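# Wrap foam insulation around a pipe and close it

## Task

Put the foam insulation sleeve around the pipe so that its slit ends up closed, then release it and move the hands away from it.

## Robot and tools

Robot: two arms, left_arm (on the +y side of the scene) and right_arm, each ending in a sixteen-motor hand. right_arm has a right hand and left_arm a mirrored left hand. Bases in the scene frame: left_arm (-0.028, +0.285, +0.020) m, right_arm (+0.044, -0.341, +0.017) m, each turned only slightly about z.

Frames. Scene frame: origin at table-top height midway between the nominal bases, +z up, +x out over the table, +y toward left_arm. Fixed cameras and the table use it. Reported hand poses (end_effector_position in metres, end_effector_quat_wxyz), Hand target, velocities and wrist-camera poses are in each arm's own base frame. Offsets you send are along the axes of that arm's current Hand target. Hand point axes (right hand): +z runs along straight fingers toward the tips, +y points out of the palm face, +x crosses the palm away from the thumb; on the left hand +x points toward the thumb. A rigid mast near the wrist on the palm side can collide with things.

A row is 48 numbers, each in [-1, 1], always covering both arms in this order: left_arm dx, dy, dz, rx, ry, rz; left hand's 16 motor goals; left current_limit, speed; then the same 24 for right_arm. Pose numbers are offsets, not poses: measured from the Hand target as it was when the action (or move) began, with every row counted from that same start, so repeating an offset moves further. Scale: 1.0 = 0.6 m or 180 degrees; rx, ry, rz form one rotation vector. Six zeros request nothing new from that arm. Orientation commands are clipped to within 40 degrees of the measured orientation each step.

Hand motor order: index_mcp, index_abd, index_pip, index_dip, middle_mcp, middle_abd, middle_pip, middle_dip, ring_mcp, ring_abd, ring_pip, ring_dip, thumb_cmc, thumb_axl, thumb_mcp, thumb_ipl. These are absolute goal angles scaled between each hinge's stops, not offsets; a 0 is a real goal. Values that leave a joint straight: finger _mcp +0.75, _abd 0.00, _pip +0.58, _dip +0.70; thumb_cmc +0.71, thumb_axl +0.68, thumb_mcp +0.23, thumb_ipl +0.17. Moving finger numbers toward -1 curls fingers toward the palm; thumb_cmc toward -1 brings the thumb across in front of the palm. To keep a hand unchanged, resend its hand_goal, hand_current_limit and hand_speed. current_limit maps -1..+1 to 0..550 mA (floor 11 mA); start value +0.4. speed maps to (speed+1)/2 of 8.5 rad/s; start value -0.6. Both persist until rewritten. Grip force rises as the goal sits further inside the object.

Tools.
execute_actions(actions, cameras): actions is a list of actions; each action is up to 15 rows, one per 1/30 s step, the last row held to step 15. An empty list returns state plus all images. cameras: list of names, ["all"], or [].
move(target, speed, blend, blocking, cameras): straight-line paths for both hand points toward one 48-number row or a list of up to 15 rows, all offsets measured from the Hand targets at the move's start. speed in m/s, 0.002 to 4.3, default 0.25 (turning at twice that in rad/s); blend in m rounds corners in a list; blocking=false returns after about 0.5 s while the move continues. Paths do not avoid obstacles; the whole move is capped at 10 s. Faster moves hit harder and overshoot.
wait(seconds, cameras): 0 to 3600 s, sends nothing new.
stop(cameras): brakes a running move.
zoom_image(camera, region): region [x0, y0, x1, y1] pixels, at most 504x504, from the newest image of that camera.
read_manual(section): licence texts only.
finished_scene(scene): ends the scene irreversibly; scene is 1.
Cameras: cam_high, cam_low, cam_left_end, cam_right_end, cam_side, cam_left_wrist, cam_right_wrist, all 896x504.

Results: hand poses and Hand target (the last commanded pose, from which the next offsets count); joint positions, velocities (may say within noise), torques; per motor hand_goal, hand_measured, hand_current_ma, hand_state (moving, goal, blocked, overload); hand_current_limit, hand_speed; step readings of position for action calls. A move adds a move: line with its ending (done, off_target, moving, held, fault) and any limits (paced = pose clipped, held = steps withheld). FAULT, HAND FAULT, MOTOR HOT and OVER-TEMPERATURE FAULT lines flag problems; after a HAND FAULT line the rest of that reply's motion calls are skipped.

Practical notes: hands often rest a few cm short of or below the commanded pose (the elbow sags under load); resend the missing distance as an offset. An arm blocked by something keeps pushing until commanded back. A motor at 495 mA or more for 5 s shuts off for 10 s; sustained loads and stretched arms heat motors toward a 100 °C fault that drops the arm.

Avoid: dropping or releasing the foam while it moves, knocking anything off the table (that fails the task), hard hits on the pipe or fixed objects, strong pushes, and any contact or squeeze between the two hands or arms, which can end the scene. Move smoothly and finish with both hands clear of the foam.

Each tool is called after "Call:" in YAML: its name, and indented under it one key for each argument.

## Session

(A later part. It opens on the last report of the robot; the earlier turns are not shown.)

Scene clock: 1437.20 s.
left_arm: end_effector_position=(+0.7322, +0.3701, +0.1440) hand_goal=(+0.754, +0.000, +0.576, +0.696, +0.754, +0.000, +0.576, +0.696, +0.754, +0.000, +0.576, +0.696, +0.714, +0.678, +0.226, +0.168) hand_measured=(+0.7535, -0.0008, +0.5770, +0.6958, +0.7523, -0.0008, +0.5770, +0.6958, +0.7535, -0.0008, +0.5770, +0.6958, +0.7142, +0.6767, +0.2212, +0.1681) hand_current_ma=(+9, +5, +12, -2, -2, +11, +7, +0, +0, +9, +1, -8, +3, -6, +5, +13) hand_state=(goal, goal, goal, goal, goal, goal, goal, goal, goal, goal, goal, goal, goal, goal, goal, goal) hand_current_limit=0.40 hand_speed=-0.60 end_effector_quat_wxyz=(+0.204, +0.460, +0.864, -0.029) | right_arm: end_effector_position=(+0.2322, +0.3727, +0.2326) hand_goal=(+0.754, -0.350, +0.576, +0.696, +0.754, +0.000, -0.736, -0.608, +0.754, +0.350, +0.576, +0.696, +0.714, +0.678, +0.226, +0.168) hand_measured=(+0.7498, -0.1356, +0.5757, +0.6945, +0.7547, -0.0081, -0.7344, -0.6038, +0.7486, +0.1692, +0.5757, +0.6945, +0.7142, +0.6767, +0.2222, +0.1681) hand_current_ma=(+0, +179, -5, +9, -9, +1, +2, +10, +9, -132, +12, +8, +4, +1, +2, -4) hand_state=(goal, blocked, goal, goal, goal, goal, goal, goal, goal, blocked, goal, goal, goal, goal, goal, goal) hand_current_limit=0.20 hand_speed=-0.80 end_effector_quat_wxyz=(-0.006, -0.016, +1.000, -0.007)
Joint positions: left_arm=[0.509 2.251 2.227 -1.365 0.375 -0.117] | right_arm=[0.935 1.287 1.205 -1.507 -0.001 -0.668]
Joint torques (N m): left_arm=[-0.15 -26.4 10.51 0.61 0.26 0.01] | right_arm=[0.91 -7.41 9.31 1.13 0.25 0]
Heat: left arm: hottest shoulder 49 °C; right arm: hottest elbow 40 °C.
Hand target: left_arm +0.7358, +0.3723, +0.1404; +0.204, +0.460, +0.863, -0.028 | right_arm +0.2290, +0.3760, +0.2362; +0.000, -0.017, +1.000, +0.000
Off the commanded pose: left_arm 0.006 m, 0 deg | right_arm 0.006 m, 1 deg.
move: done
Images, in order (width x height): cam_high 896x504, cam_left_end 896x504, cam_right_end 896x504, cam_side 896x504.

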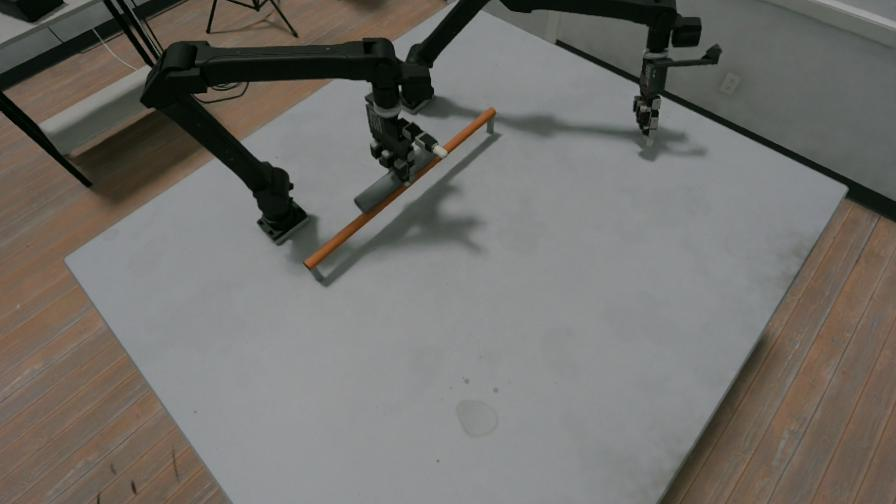

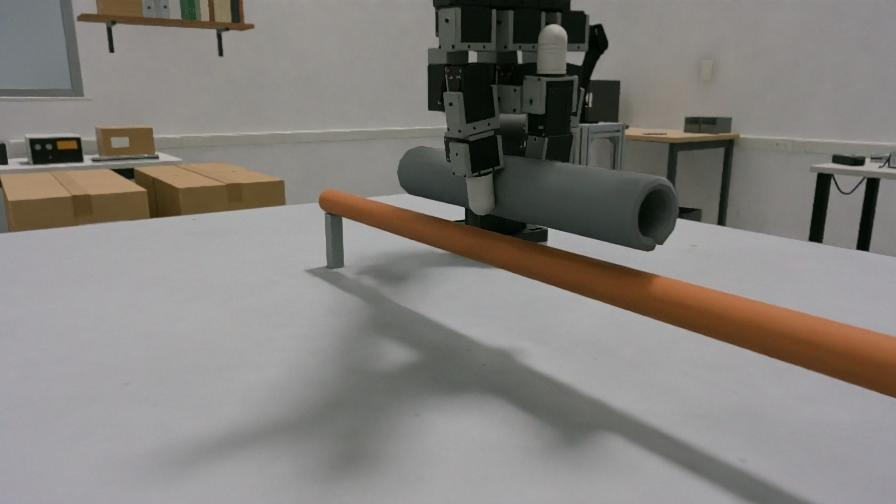

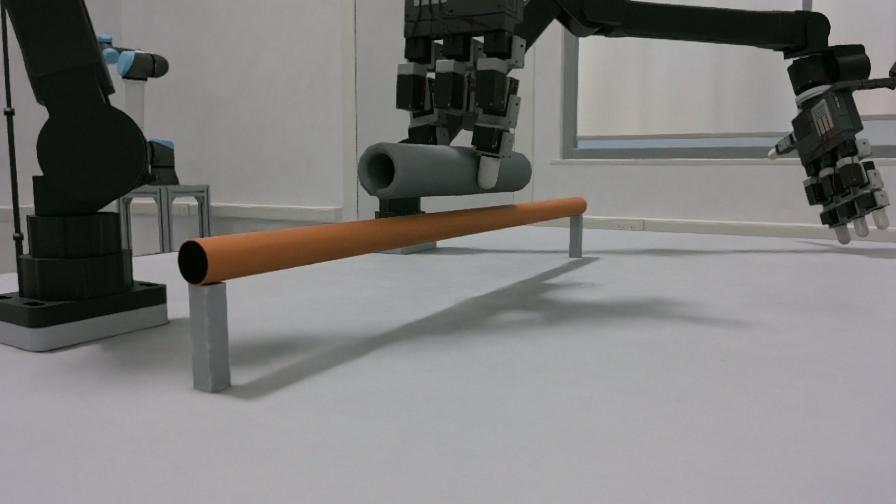

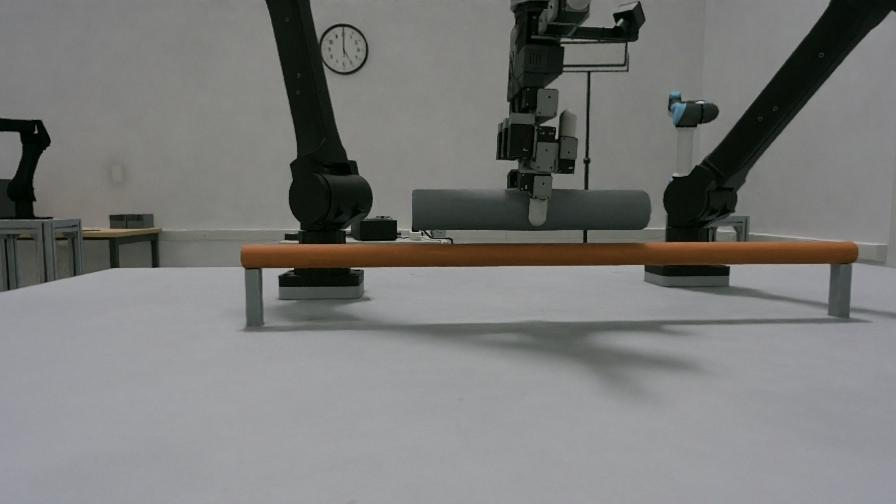

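Call:
move:
  target: [0,0,0,0,0,0,0.754,0,0.576,0.696,0.754,0,0.576,0.696,0.754,0,0.576,0.696,0.714,0.678,0.226,0.168,0.4,-0.6, 0.002,0,0.0315,0,0,0,0.754,-0.35,0.576,0.696,0.754,0,-0.737,-0.609,0.754,0.35,0.576,0.696,0.714,0.678,0.226,0.168,0.2,-0.8]
  speed: 0.04
  cameras: ["cam_high","cam_right_end","cam_left_end","cam_side"]

Call:
zoom_image:
  camera: "cam_right_end"
  region: [345, 130, 545, 250]

Call:
zoom_image:
  camera: "cam_left_end"
  region: [610, 190, 710, 290]

Call:
zoom_image:
  camera: "cam_high"
  region: [340, 170, 400, 230]

Scene clock: 1452.13 s.
left_arm: end_effector_position=(+0.7322, +0.3701, +0.1440) hand_goal=(+0.754, +0.000, +0.576, +0.696, +0.754, +0.000, +0.576, +0.696, +0.754, +0.000, +0.576, +0.696, +0.714, +0.678, +0.226, +0.168) hand_measured=(+0.7535, +0.0007, +0.5770, +0.6958, +0.7535, +0.0007, +0.5770, +0.6958, +0.7535, -0.0008, +0.5770, +0.6958, +0.7142, +0.6767, +0.2212, +0.1681) hand_current_ma=(+7, +9, +11, -5, -7, +4, +6, +5, +1, +8, +0, -5, +6, +6, +4, +8) hand_state=(goal, goal, goal, goal, goal, goal, goal, goal, goal, goal, goal, goal, goal, goal, goal, goal) hand_current_limit=0.40 hand_speed=-0.60 end_effector_quat_wxyz=(+0.204, +0.460, +0.864, -0.029) | right_arm: end_effector_position=(+0.2315, +0.3725, +0.2169) hand_goal=(+0.754, -0.350, +0.576, +0.696, +0.754, +0.000, -0.736, -0.608, +0.754, +0.350, +0.576, +0.696, +0.714, +0.678, +0.226, +0.168) hand_measured=(+0.7498, -0.1356, +0.5795, +0.7022, +0.7547, -0.0081, -0.7344, -0.6038, +0.7498, +0.1677, +0.5821, +0.7034, +0.7142, +0.6777, +0.2222, +0.1681) hand_current_ma=(+2, +181, -7, +13, -8, +2, +2, +9, +9, -132, +5, +10, +3, -3, +2, -1) hand_state=(goal, blocked, goal, goal, goal, goal, goal, goal, goal, blocked, goal, goal, goal, goal, goal, goal) hand_current_limit=0.20 hand_speed=-0.80 end_effector_quat_wxyz=(-0.005, -0.015, +1.000, -0.005)
Joint positions: left_arm=[0.509 2.251 2.227 -1.365 0.375 -0.117] | right_arm=[0.936 1.287 1.162 -1.461 -0.001 -0.665]
Joint torques (N m): left_arm=[0.21 -26.58 10.54 0.59 0.27 0] | right_arm=[1.03 -7.06 8.95 1.31 0.25 -0.01]
Heat: left arm: hottest shoulder 49 °C; right arm: hottest elbow 40 °C.
Hand target: left_arm +0.7358, +0.3723, +0.1404; +0.204, +0.460, +0.863, -0.028 | right_arm +0.2278, +0.3761, +0.2173; +0.000, -0.017, +1.000, +0.000
Off the commanded pose: left_arm 0.006 m, 0 deg | right_arm 0.005 m, 1 deg.
move: done
Images, in order (width x height): cam_high 896x504, cam_left_end 896x504, cam_right_end 896x504, cam_side 896x504.

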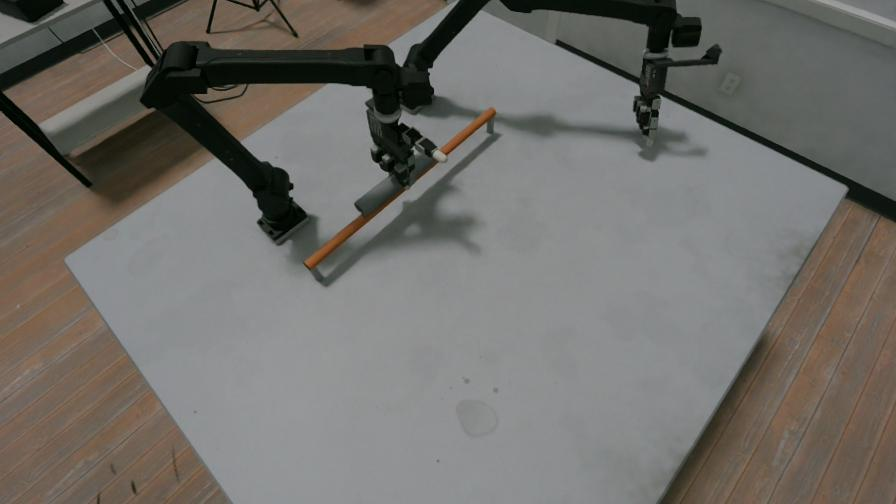

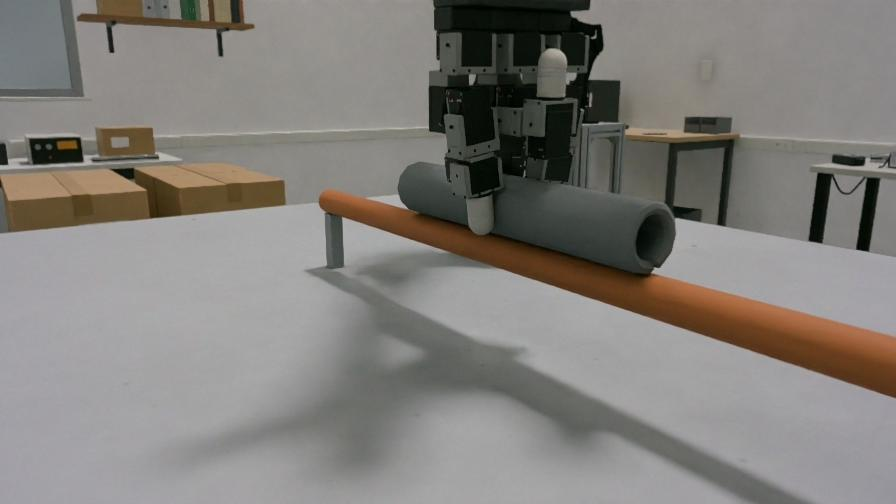

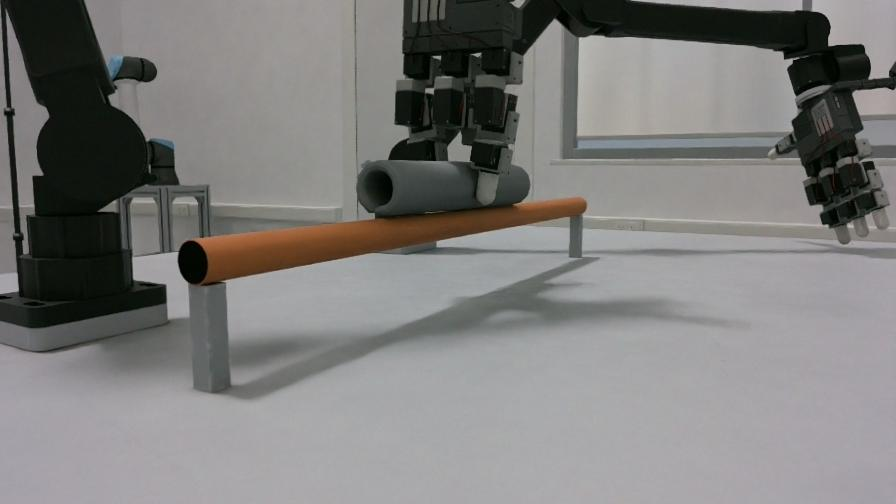

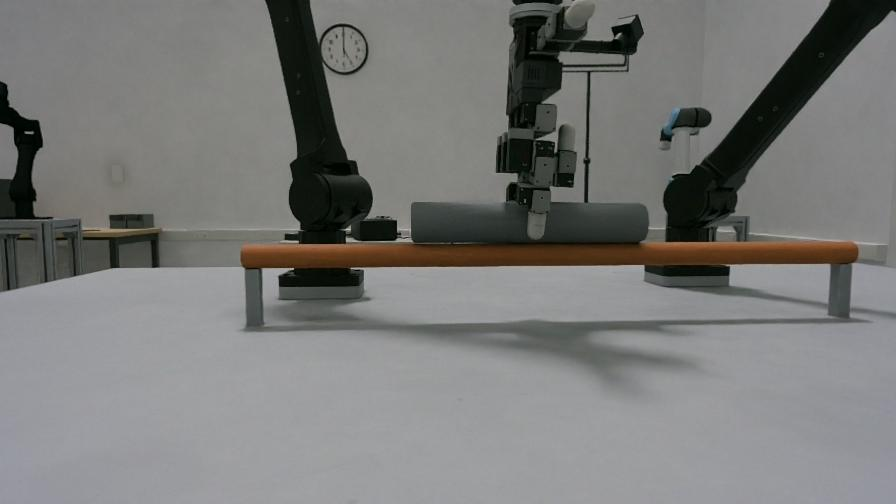

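Scaled by 2.520 from the camera's image (finer frame: 1280x720).

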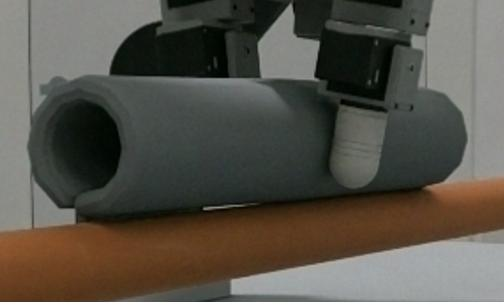

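Scaled by 5.040 from the camera's image (finer frame: 1280x720).

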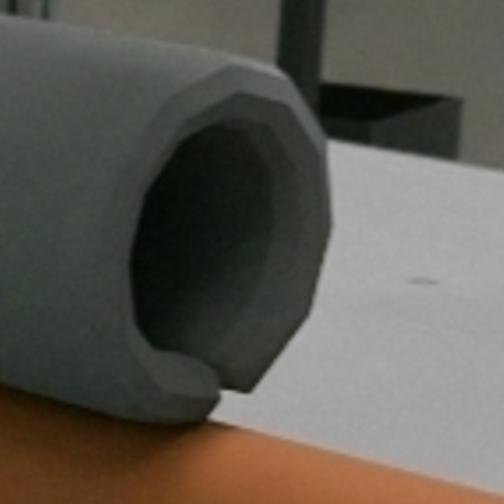

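Scaled by 8.400 from the camera's image (finer frame: 1280x720).

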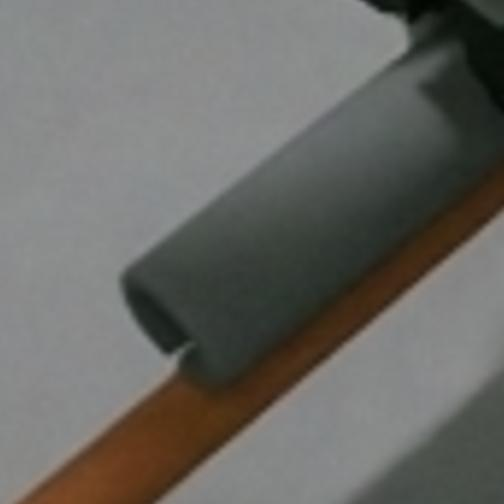

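Call:
move:
  target: [0,0,0,0,0,0,0.754,0,0.576,0.696,0.754,0,0.576,0.696,0.754,0,0.576,0.696,0.714,0.678,0.226,0.168,0.4,-0.6, -0.001,0,0.01,0,0,0,0.754,-0.35,0.576,0.696,0.754,0,-0.737,-0.609,0.754,0.35,0.576,0.696,0.714,0.678,0.226,0.168,0.2,-0.8]
  speed: 0.04
  cameras: ["cam_right_end","cam_left_end","cam_side"]

Call:
zoom_image:
  camera: "cam_right_end"
  region: [345, 130, 545, 250]

Call:
zoom_image:
  camera: "cam_left_end"
  region: [610, 190, 710, 290]

Call:
zoom_image:
  camera: "cam_side"
  region: [380, 180, 680, 280]

Scene clock: 1458.30 s.
left_arm: end_effector_position=(+0.7322, +0.3701, +0.1440) hand_goal=(+0.754, +0.000, +0.576, +0.696, +0.754, +0.000, +0.576, +0.696, +0.754, +0.000, +0.576, +0.696, +0.714, +0.678, +0.226, +0.168) hand_measured=(+0.7535, -0.0008, +0.5770, +0.6958, +0.7535, +0.0007, +0.5770, +0.6958, +0.7535, +0.0007, +0.5770, +0.6958, +0.7142, +0.6767, +0.2212, +0.1681) hand_current_ma=(+6, +5, +10, -9, -6, +8, +10, +6, +0, +10, -1, -14, +3, -3, +7, +9) hand_state=(goal, goal, goal, goal, goal, goal, goal, goal, goal, goal, goal, goal, goal, goal, goal, goal) hand_current_limit=0.40 hand_speed=-0.60 end_effector_quat_wxyz=(+0.204, +0.460, +0.864, -0.029) | right_arm: end_effector_position=(+0.2322, +0.3735, +0.2136) hand_goal=(+0.754, -0.350, +0.576, +0.696, +0.754, +0.000, -0.736, -0.608, +0.754, +0.350, +0.576, +0.696, +0.714, +0.678, +0.226, +0.168) hand_measured=(+0.7547, -0.1385, +0.5795, +0.7022, +0.7535, -0.0081, -0.7344, -0.6025, +0.7523, +0.1721, +0.5834, +0.7047, +0.7142, +0.6767, +0.2222, +0.1672) hand_current_ma=(+2, +179, -6, +12, -10, +3, +4, +12, +11, -125, +10, +13, +2, -2, +3, -1) hand_state=(goal, blocked, goal, goal, goal, goal, goal, goal, goal, blocked, goal, goal, goal, goal, goal, goal) hand_current_limit=0.20 hand_speed=-0.80 end_effector_quat_wxyz=(-0.003, -0.015, +1.000, -0.002)
Joint positions: left_arm=[0.509 2.251 2.227 -1.365 0.375 -0.117] | right_arm=[0.936 1.286 1.151 -1.442 -0.001 -0.665]
Joint torques (N m): left_arm=[-0.03 -26.58 10.51 0.65 0.28 0] | right_arm=[0.97 -6.83 8.77 1.24 0.26 -0.02]
Heat: left arm: hottest shoulder 49 °C; right arm: hottest elbow 40 °C.
Hand target: left_arm +0.7358, +0.3723, +0.1404; +0.204, +0.460, +0.863, -0.028 | right_arm +0.2283, +0.3760, +0.2113; +0.000, -0.017, +1.000, +0.000
Off the commanded pose: left_arm 0.006 m, 0 deg | right_arm 0.005 m, 0 deg.
move: done
Images, in order (width x height): cam_left_end 896x504, cam_right_end 896x504, cam_side 896x504.

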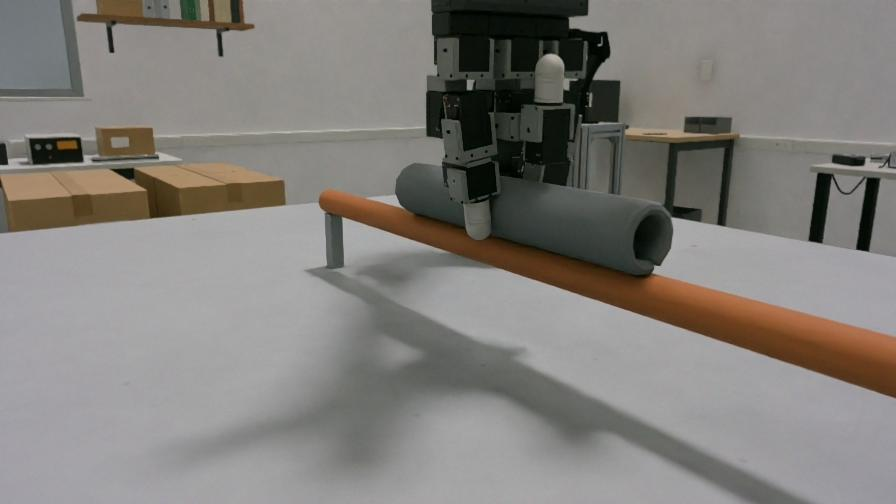

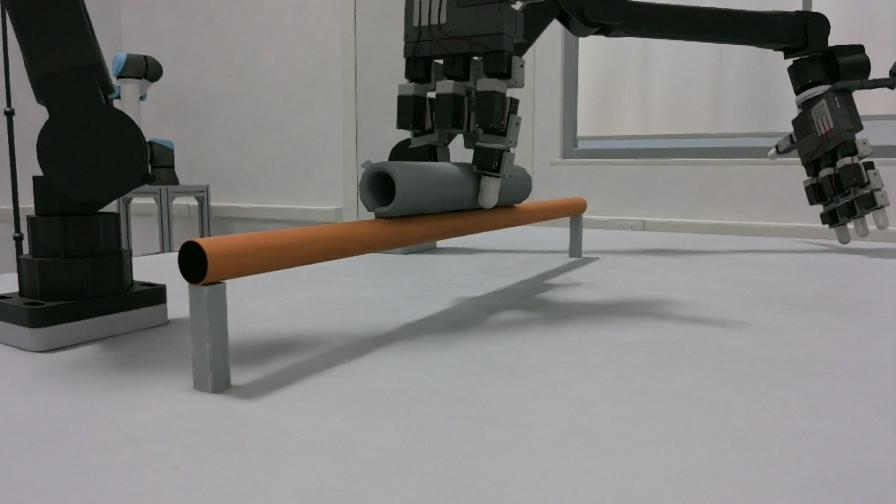

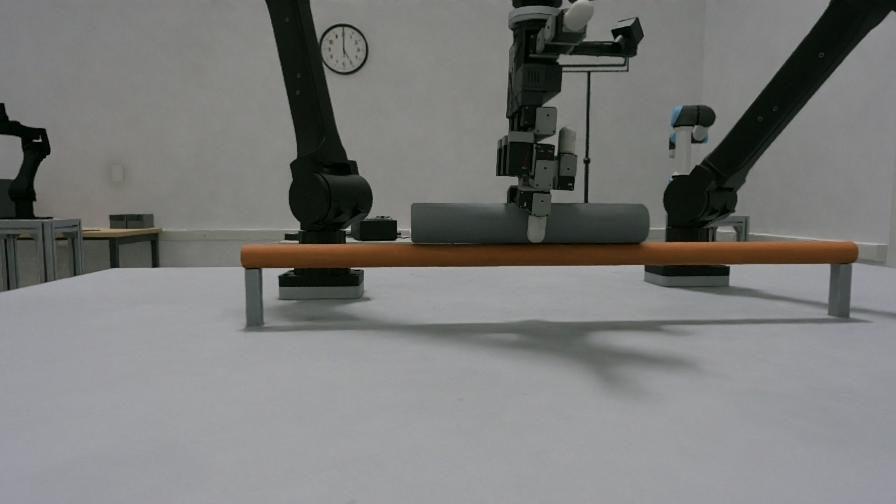

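Scaled by 2.520 from the camera's image (finer frame: 1280x720).

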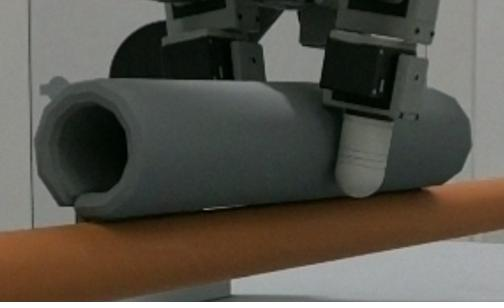

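Scaled by 5.040 from the camera's image (finer frame: 1280x720).

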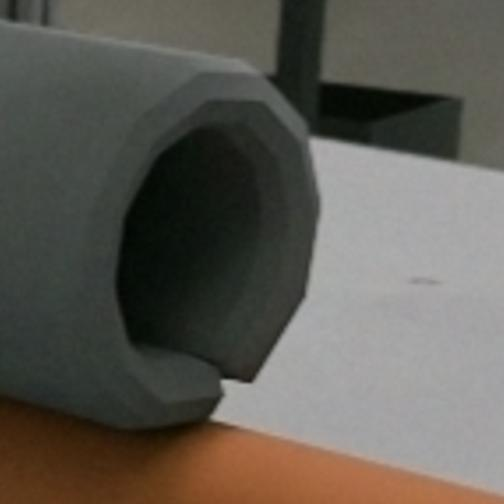

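Scaled by 1.680 from the camera's image (finer frame: 1280x720).

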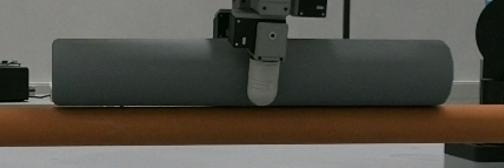

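Call:
move:
  target:
    - [0,0,0,0,0,0,0.754,0,0.576,0.696,0.754,0,0.576,0.696,0.754,0,0.576,0.696,0.714,0.678,0.226,0.168,0.4,-0.6, 0,0,0,0,0,0,0.754,-0.18,0.576,0.696,0.754,0,-0.737,-0.609,0.754,0.21,0.576,0.696,0.714,0.678,0.226,0.168,0.2,-0.8]
    - [0,0,0,0,0,0,0.754,0,0.576,0.696,0.754,0,0.576,0.696,0.754,0,0.576,0.696,0.714,0.678,0.226,0.168,0.4,-0.6, 0.009,0,0,0,0,0,0.754,-0.18,0.576,0.696,0.754,0,-0.737,-0.609,0.754,0.21,0.576,0.696,0.714,0.678,0.226,0.168,0.2,-0.8]
  speed: 0.03
  cameras: ["cam_right_end","cam_left_end","cam_side","cam_high"]

Call:
zoom_image:
  camera: "cam_right_end"
  region: [345, 145, 425, 225]

Call:
zoom_image:
  camera: "cam_left_end"
  region: [610, 190, 710, 290]

Call:
zoom_image:
  camera: "cam_high"
  region: [340, 170, 400, 230]

Scene clock: 1483.03 s.
left_arm: end_effector_position=(+0.7322, +0.3701, +0.1440) hand_goal=(+0.754, +0.000, +0.576, +0.696, +0.754, +0.000, +0.576, +0.696, +0.754, +0.000, +0.576, +0.696, +0.714, +0.678, +0.226, +0.168) hand_measured=(+0.7535, +0.0007, +0.5770, +0.6958, +0.7535, -0.0008, +0.5770, +0.6958, +0.7535, -0.0008, +0.5770, +0.6958, +0.7142, +0.6767, +0.2212, +0.1681) hand_current_ma=(+9, +2, +9, -9, -5, +7, +5, +5, +5, +9, -2, -10, +4, +0, +6, +10) hand_state=(goal, goal, goal, goal, goal, goal, goal, goal, goal, goal, goal, goal, goal, goal, goal, goal) hand_current_limit=0.40 hand_speed=-0.60 end_effector_quat_wxyz=(+0.204, +0.460, +0.864, -0.029) | right_arm: end_effector_position=(+0.2282, +0.3733, +0.2122) hand_goal=(+0.754, -0.180, +0.576, +0.696, +0.754, +0.000, -0.736, -0.608, +0.754, +0.210, +0.576, +0.696, +0.714, +0.678, +0.226, +0.168) hand_measured=(+0.7486, -0.1297, +0.5808, +0.7022, +0.7535, -0.0081, -0.7344, -0.6038, +0.7498, +0.1574, +0.5770, +0.7022, +0.7142, +0.6777, +0.2222, +0.1681) hand_current_ma=(+4, +22, -4, +11, -8, +2, +1, +10, +11, -17, +10, +9, +4, -2, -1, -4) hand_state=(goal, blocked, goal, goal, goal, goal, goal, goal, goal, blocked, goal, goal, goal, goal, goal, goal) hand_current_limit=0.20 hand_speed=-0.80 end_effector_quat_wxyz=(-0.002, -0.015, +1.000, -0.002)
Joint positions: left_arm=[0.509 2.251 2.227 -1.365 0.375 -0.117] | right_arm=[0.946 1.28 1.142 -1.44 -0.001 -0.655]
Joint torques (N m): left_arm=[0.15 -26.7 10.5 0.62 0.26 0.01] | right_arm=[1.08 -7.06 8.87 1.07 0.24 -0.01]
Heat: left arm: hottest shoulder 50 °C; right arm: hottest elbow 41 °C.
Hand target: left_arm +0.7358, +0.3723, +0.1404; +0.204, +0.460, +0.863, -0.028 | right_arm +0.2229, +0.3758, +0.2113; +0.000, -0.017, +1.000, +0.000
Off the commanded pose: left_arm 0.006 m, 0 deg | right_arm 0.006 m, 0 deg.
move: done
Images, in order (width x height): cam_high 896x504, cam_left_end 896x504, cam_right_end 896x504, cam_side 896x504.

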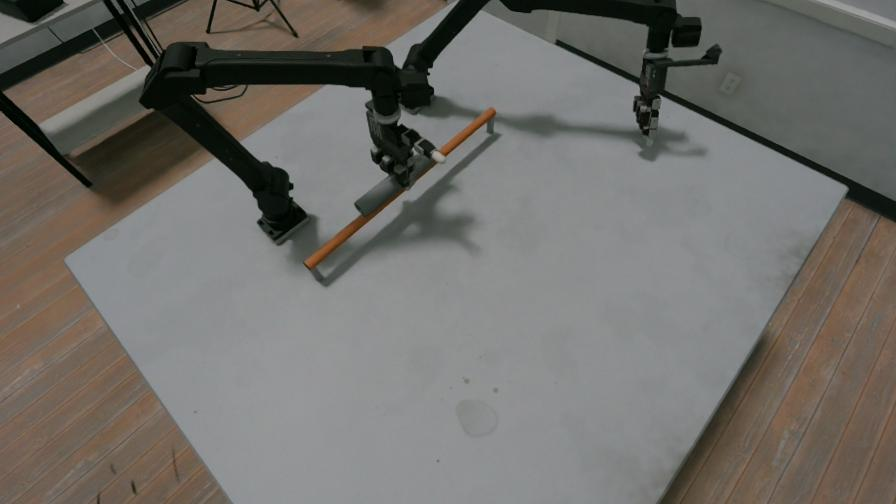

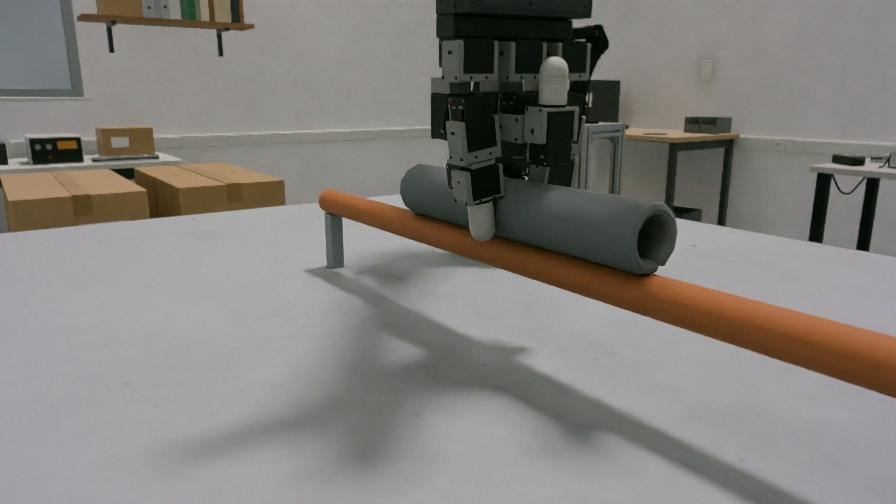

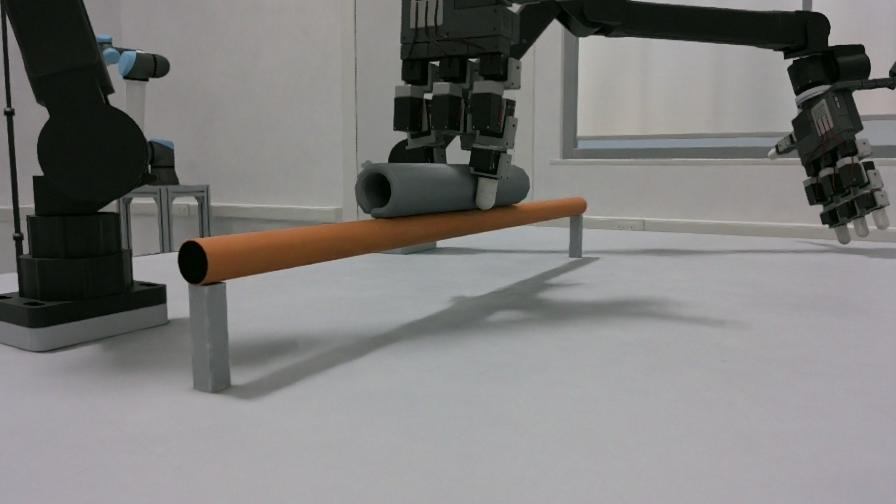

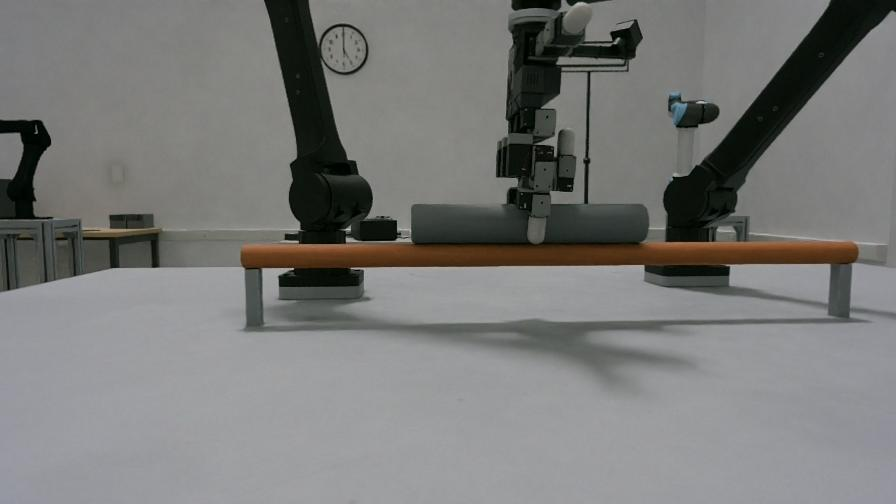

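Scaled by 6.300 from the camera's image (finer frame: 1280x720).

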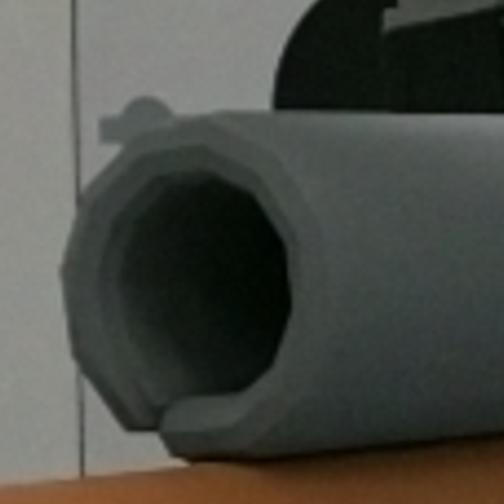

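Scaled by 5.040 from the camera's image (finer frame: 1280x720).

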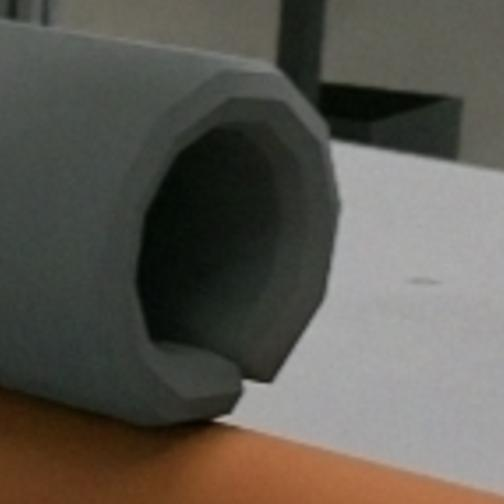

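Scaled by 8.400 from the camera's image (finer frame: 1280x720).

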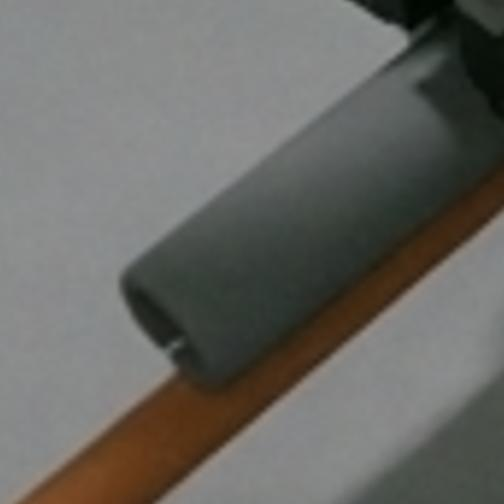

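Call:
move:
  target: [0,0,0,0,0,0,0.754,0,0.576,0.696,0.754,0,0.576,0.696,0.754,0,0.576,0.696,0.714,0.678,0.226,0.168,0.4,-0.6, 0,0,0,0,0,0,0.754,-0.05,0.576,0.696,0.754,0,-0.737,-0.609,0.754,0.07,0.576,0.696,0.714,0.678,0.226,0.168,0.2,-0.9]
  speed: 0.03
  cameras: ["cam_right_end","cam_left_end","cam_side","cam_high"]

Call:
zoom_image:
  camera: "cam_right_end"
  region: [345, 145, 425, 225]

Call:
zoom_image:
  camera: "cam_left_end"
  region: [610, 190, 710, 290]

Call:
zoom_image:
  camera: "cam_side"
  region: [380, 180, 680, 280]

Scene clock: 1500.27 s.
left_arm: end_effector_position=(+0.7322, +0.3701, +0.1440) hand_goal=(+0.754, +0.000, +0.576, +0.696, +0.754, +0.000, +0.576, +0.696, +0.754, +0.000, +0.576, +0.696, +0.714, +0.678, +0.226, +0.168) hand_measured=(+0.7535, +0.0007, +0.5770, +0.6958, +0.7535, +0.0007, +0.5770, +0.6958, +0.7535, +0.0007, +0.5770, +0.6958, +0.7142, +0.6767, +0.2212, +0.1681) hand_current_ma=(+6, +2, +11, -5, -8, +8, +10, +5, -2, +8, -1, -15, +7, +1, -2, +10) hand_state=(goal, goal, goal, goal, goal, goal, goal, goal, goal, goal, goal, goal, goal, goal, goal, goal) hand_current_limit=0.40 hand_speed=-0.60 end_effector_quat_wxyz=(+0.204, +0.460, +0.864, -0.029) | right_arm: end_effector_position=(+0.2270, +0.3721, +0.2096) hand_goal=(+0.754, -0.050, +0.576, +0.696, +0.754, +0.000, -0.736, -0.608, +0.754, +0.070, +0.576, +0.696, +0.714, +0.678, +0.226, +0.168) hand_measured=(+0.7486, -0.0565, +0.5757, +0.7022, +0.7547, -0.0081, -0.7344, -0.6025, +0.7486, +0.0769, +0.5770, +0.7022, +0.7154, +0.6767, +0.2222, +0.1672) hand_current_ma=(-2, +3, -3, +10, -7, +4, +2, +9, +8, +4, +7, +13, +1, +1, +3, -5) hand_state=(goal, goal, goal, goal, goal, goal, goal, goal, goal, goal, goal, goal, goal, goal, goal, goal) hand_current_limit=0.20 hand_speed=-0.90 end_effector_quat_wxyz=(-0.004, -0.015, +1.000, -0.005)
Joint positions: left_arm=[0.509 2.251 2.227 -1.365 0.375 -0.117] | right_arm=[0.946 1.28 1.137 -1.44 -0.001 -0.654]
Joint torques (N m): left_arm=[-0.21 -26.64 10.47 0.68 0.26 0.01] | right_arm=[1.14 -6.89 9.24 1.05 0.24 -0.02]
Heat: left arm: hottest shoulder 50 °C; right arm: hottest elbow 40 °C.
Hand target: left_arm +0.7358, +0.3723, +0.1404; +0.204, +0.460, +0.863, -0.028 | right_arm +0.2229, +0.3757, +0.2113; +0.000, -0.017, +1.000, +0.000
Off the commanded pose: left_arm 0.006 m, 0 deg | right_arm 0.006 m, 1 deg.
move: done
Images, in order (width x height): cam_high 896x504, cam_left_end 896x504, cam_right_end 896x504, cam_side 896x504.

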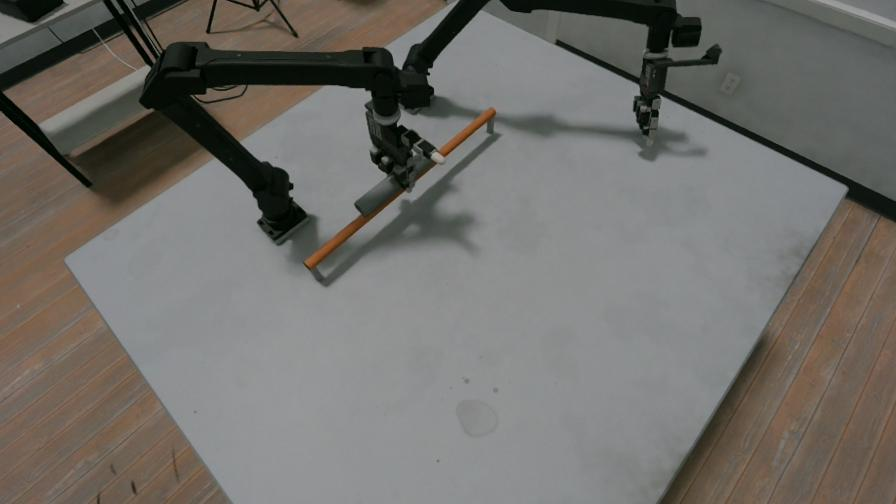

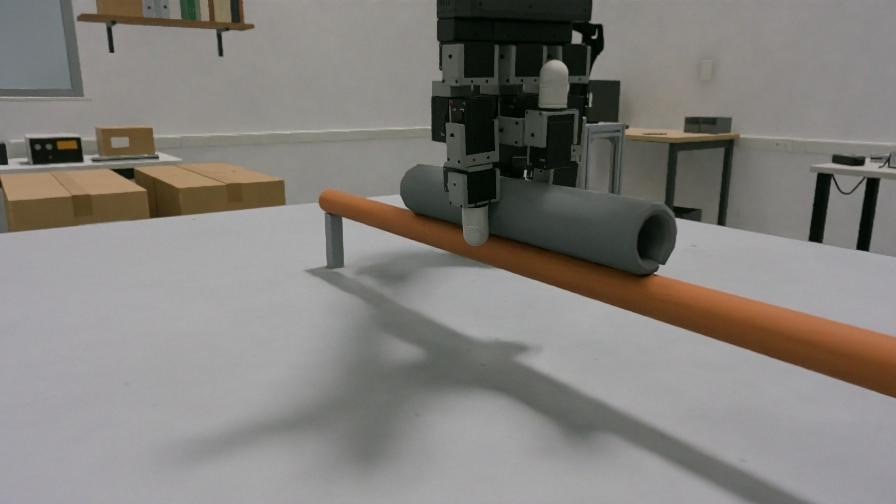

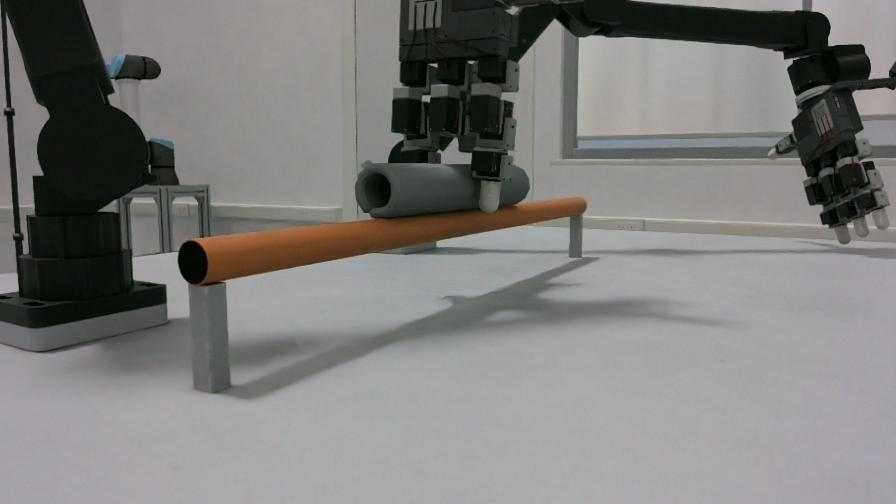

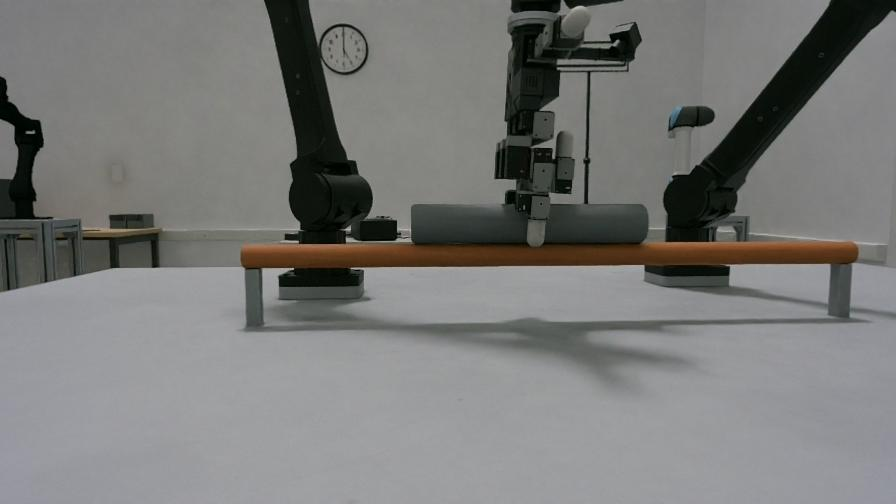

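Scaled by 6.300 from the camera's image (finer frame: 1280x720).

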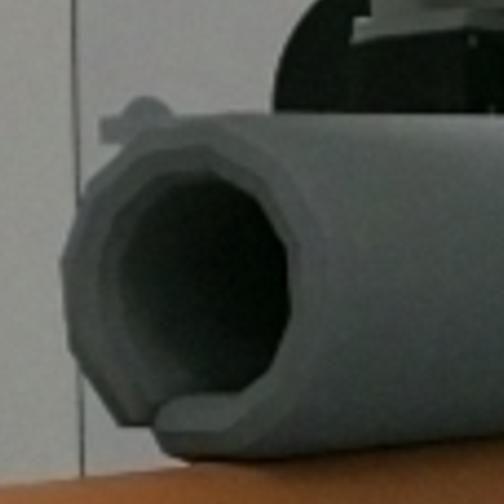

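Scaled by 5.040 from the camera's image (finer frame: 1280x720).

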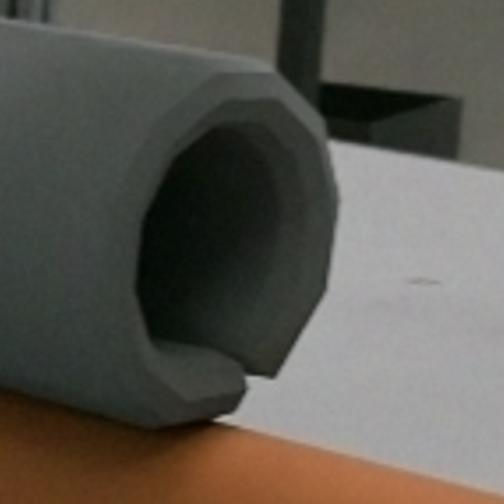

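Scaled by 1.680 from the camera's image (finer frame: 1280x720).

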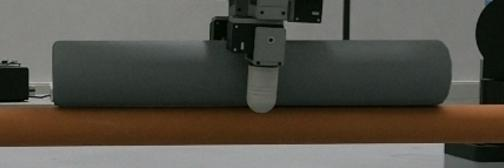

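Call:
move:
  target:
    - [0,0,0,0,0,0,0.754,0,0.576,0.696,0.754,0,0.576,0.696,0.754,0,0.576,0.696,0.714,0.678,0.226,0.168,0.4,-0.6, 0,0,0,0,0,0,0.754,-0.35,0.576,0.696,0.754,0,-0.737,-0.609,0.754,0.35,0.576,0.696,0.714,0.678,0.226,0.168,0.2,-0.8]
    - [0,0,0,0,0,0,0.754,0,0.576,0.696,0.754,0,0.576,0.696,0.754,0,0.576,0.696,0.714,0.678,0.226,0.168,0.4,-0.6, 0,0,-0.045,0,0,0,0.754,-0.35,0.576,0.696,0.754,0,-0.737,-0.609,0.754,0.35,0.576,0.696,0.714,0.678,0.226,0.168,0.2,-0.8]
    - [0,0,0,0,0,0,0.754,0,0.576,0.696,0.754,0,0.576,0.696,0.754,0,0.576,0.696,0.714,0.678,0.226,0.168,0.4,-0.6, 0.0273,0,-0.045,0,-0.0444,0,0.754,-0.35,0.576,0.696,0.754,0,-0.737,-0.609,0.754,0.35,0.576,0.696,0.714,0.678,0.226,0.168,0.2,-0.8]
  speed: 0.06
  cameras: ["cam_right_end","cam_left_end","cam_side","cam_high"]

Call:
zoom_image:
  camera: "cam_right_end"
  region: [345, 125, 445, 205]

Call:
zoom_image:
  camera: "cam_left_end"
  region: [610, 160, 710, 260]

Scene clock: 1525.47 s.
left_arm: end_effector_position=(+0.7322, +0.3701, +0.1440) hand_goal=(+0.754, +0.000, +0.576, +0.696, +0.754, +0.000, +0.576, +0.696, +0.754, +0.000, +0.576, +0.696, +0.714, +0.678, +0.226, +0.168) hand_measured=(+0.7535, -0.0008, +0.5770, +0.6958, +0.7535, -0.0008, +0.5770, +0.6958, +0.7535, -0.0008, +0.5770, +0.6958, +0.7142, +0.6777, +0.2212, +0.1681) hand_current_ma=(+9, +4, +12, -10, -3, +4, +8, +6, +1, +2, +2, -7, +8, -3, +2, +9) hand_state=(goal, goal, goal, goal, goal, goal, goal, goal, goal, goal, goal, goal, goal, goal, goal, goal) hand_current_limit=0.40 hand_speed=-0.60 end_effector_quat_wxyz=(+0.204, +0.460, +0.864, -0.029) | right_arm: end_effector_position=(+0.2097, +0.3723, +0.2343) hand_goal=(+0.754, -0.350, +0.576, +0.696, +0.754, +0.000, -0.736, -0.608, +0.754, +0.350, +0.576, +0.696, +0.714, +0.678, +0.226, +0.168) hand_measured=(+0.7474, -0.1429, +0.5744, +0.6958, +0.7535, -0.0081, -0.7344, -0.6038, +0.7486, +0.1633, +0.5757, +0.6932, +0.7142, +0.6777, +0.2212, +0.1672) hand_current_ma=(+2, +175, -5, +5, -11, +2, -1, +7, +4, -137, +11, +9, +0, +1, +2, -7) hand_state=(goal, blocked, goal, goal, goal, goal, goal, goal, goal, blocked, goal, goal, goal, goal, goal, goal) hand_current_limit=0.20 hand_speed=-0.80 end_effector_quat_wxyz=(+0.062, -0.016, +0.998, -0.007)
Joint positions: left_arm=[0.509 2.251 2.227 -1.365 0.375 -0.117] | right_arm=[1.045 1.204 1.127 -1.441 0.114 -0.562]
Joint torques (N m): left_arm=[-0.15 -26.7 10.47 0.65 0.28 0] | right_arm=[1.08 -6.42 9.44 1.37 0.5 0.01]
Heat: left arm: hottest shoulder 50 °C; right arm: hottest elbow 40 °C.
Hand target: left_arm +0.7358, +0.3723, +0.1404; +0.204, +0.460, +0.863, -0.028 | right_arm +0.2065, +0.3754, +0.2383; +0.069, -0.017, +0.997, +0.001
Off the commanded pose: left_arm 0.006 m, 0 deg | right_arm 0.006 m, 1 deg.
move: done
Images, in order (width x height): cam_high 896x504, cam_left_end 896x504, cam_right_end 896x504, cam_side 896x504.

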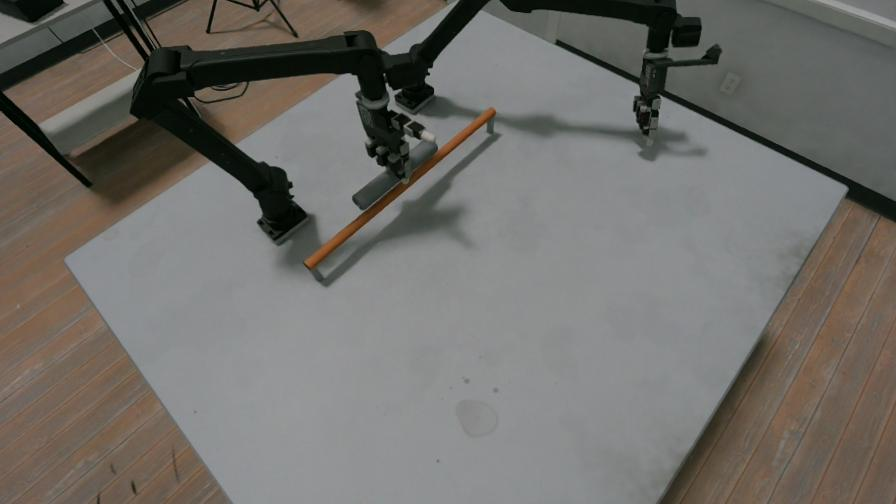

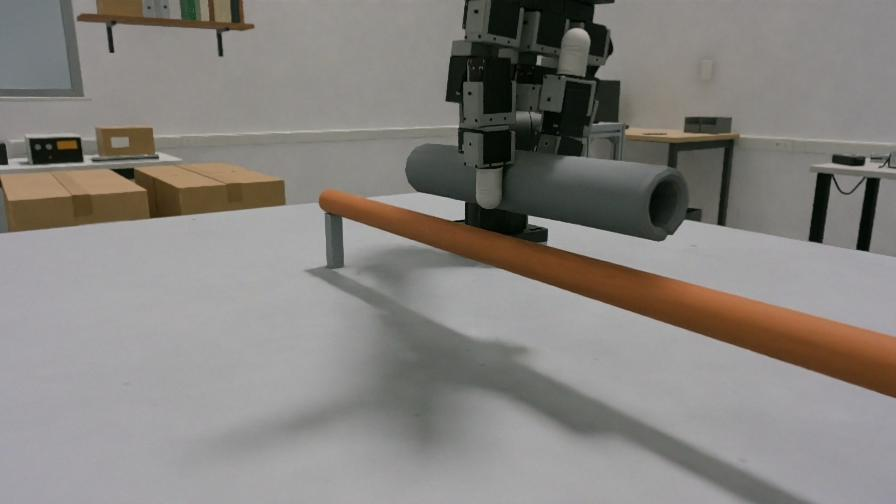

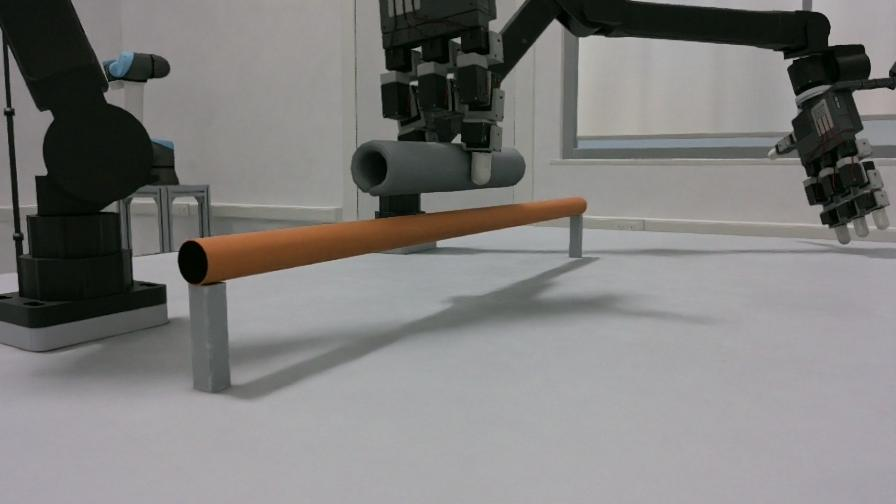

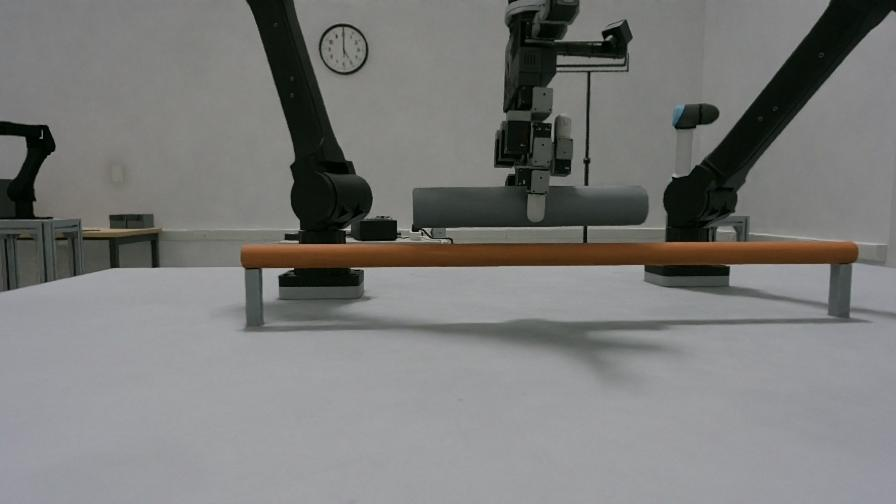

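Scaled by 5.040 from the camera's image (finer frame: 1280x720).

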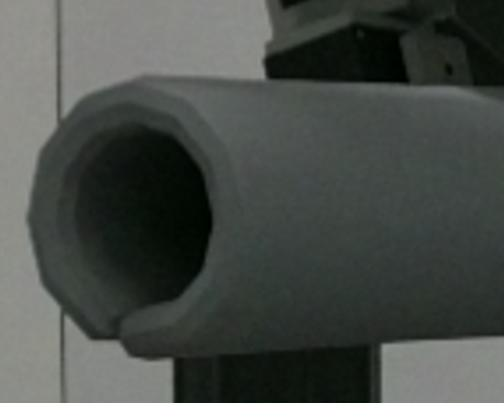

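Scaled by 5.040 from the camera's image (finer frame: 1280x720).

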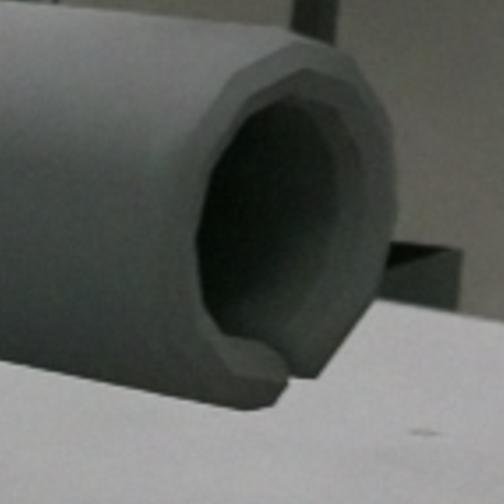

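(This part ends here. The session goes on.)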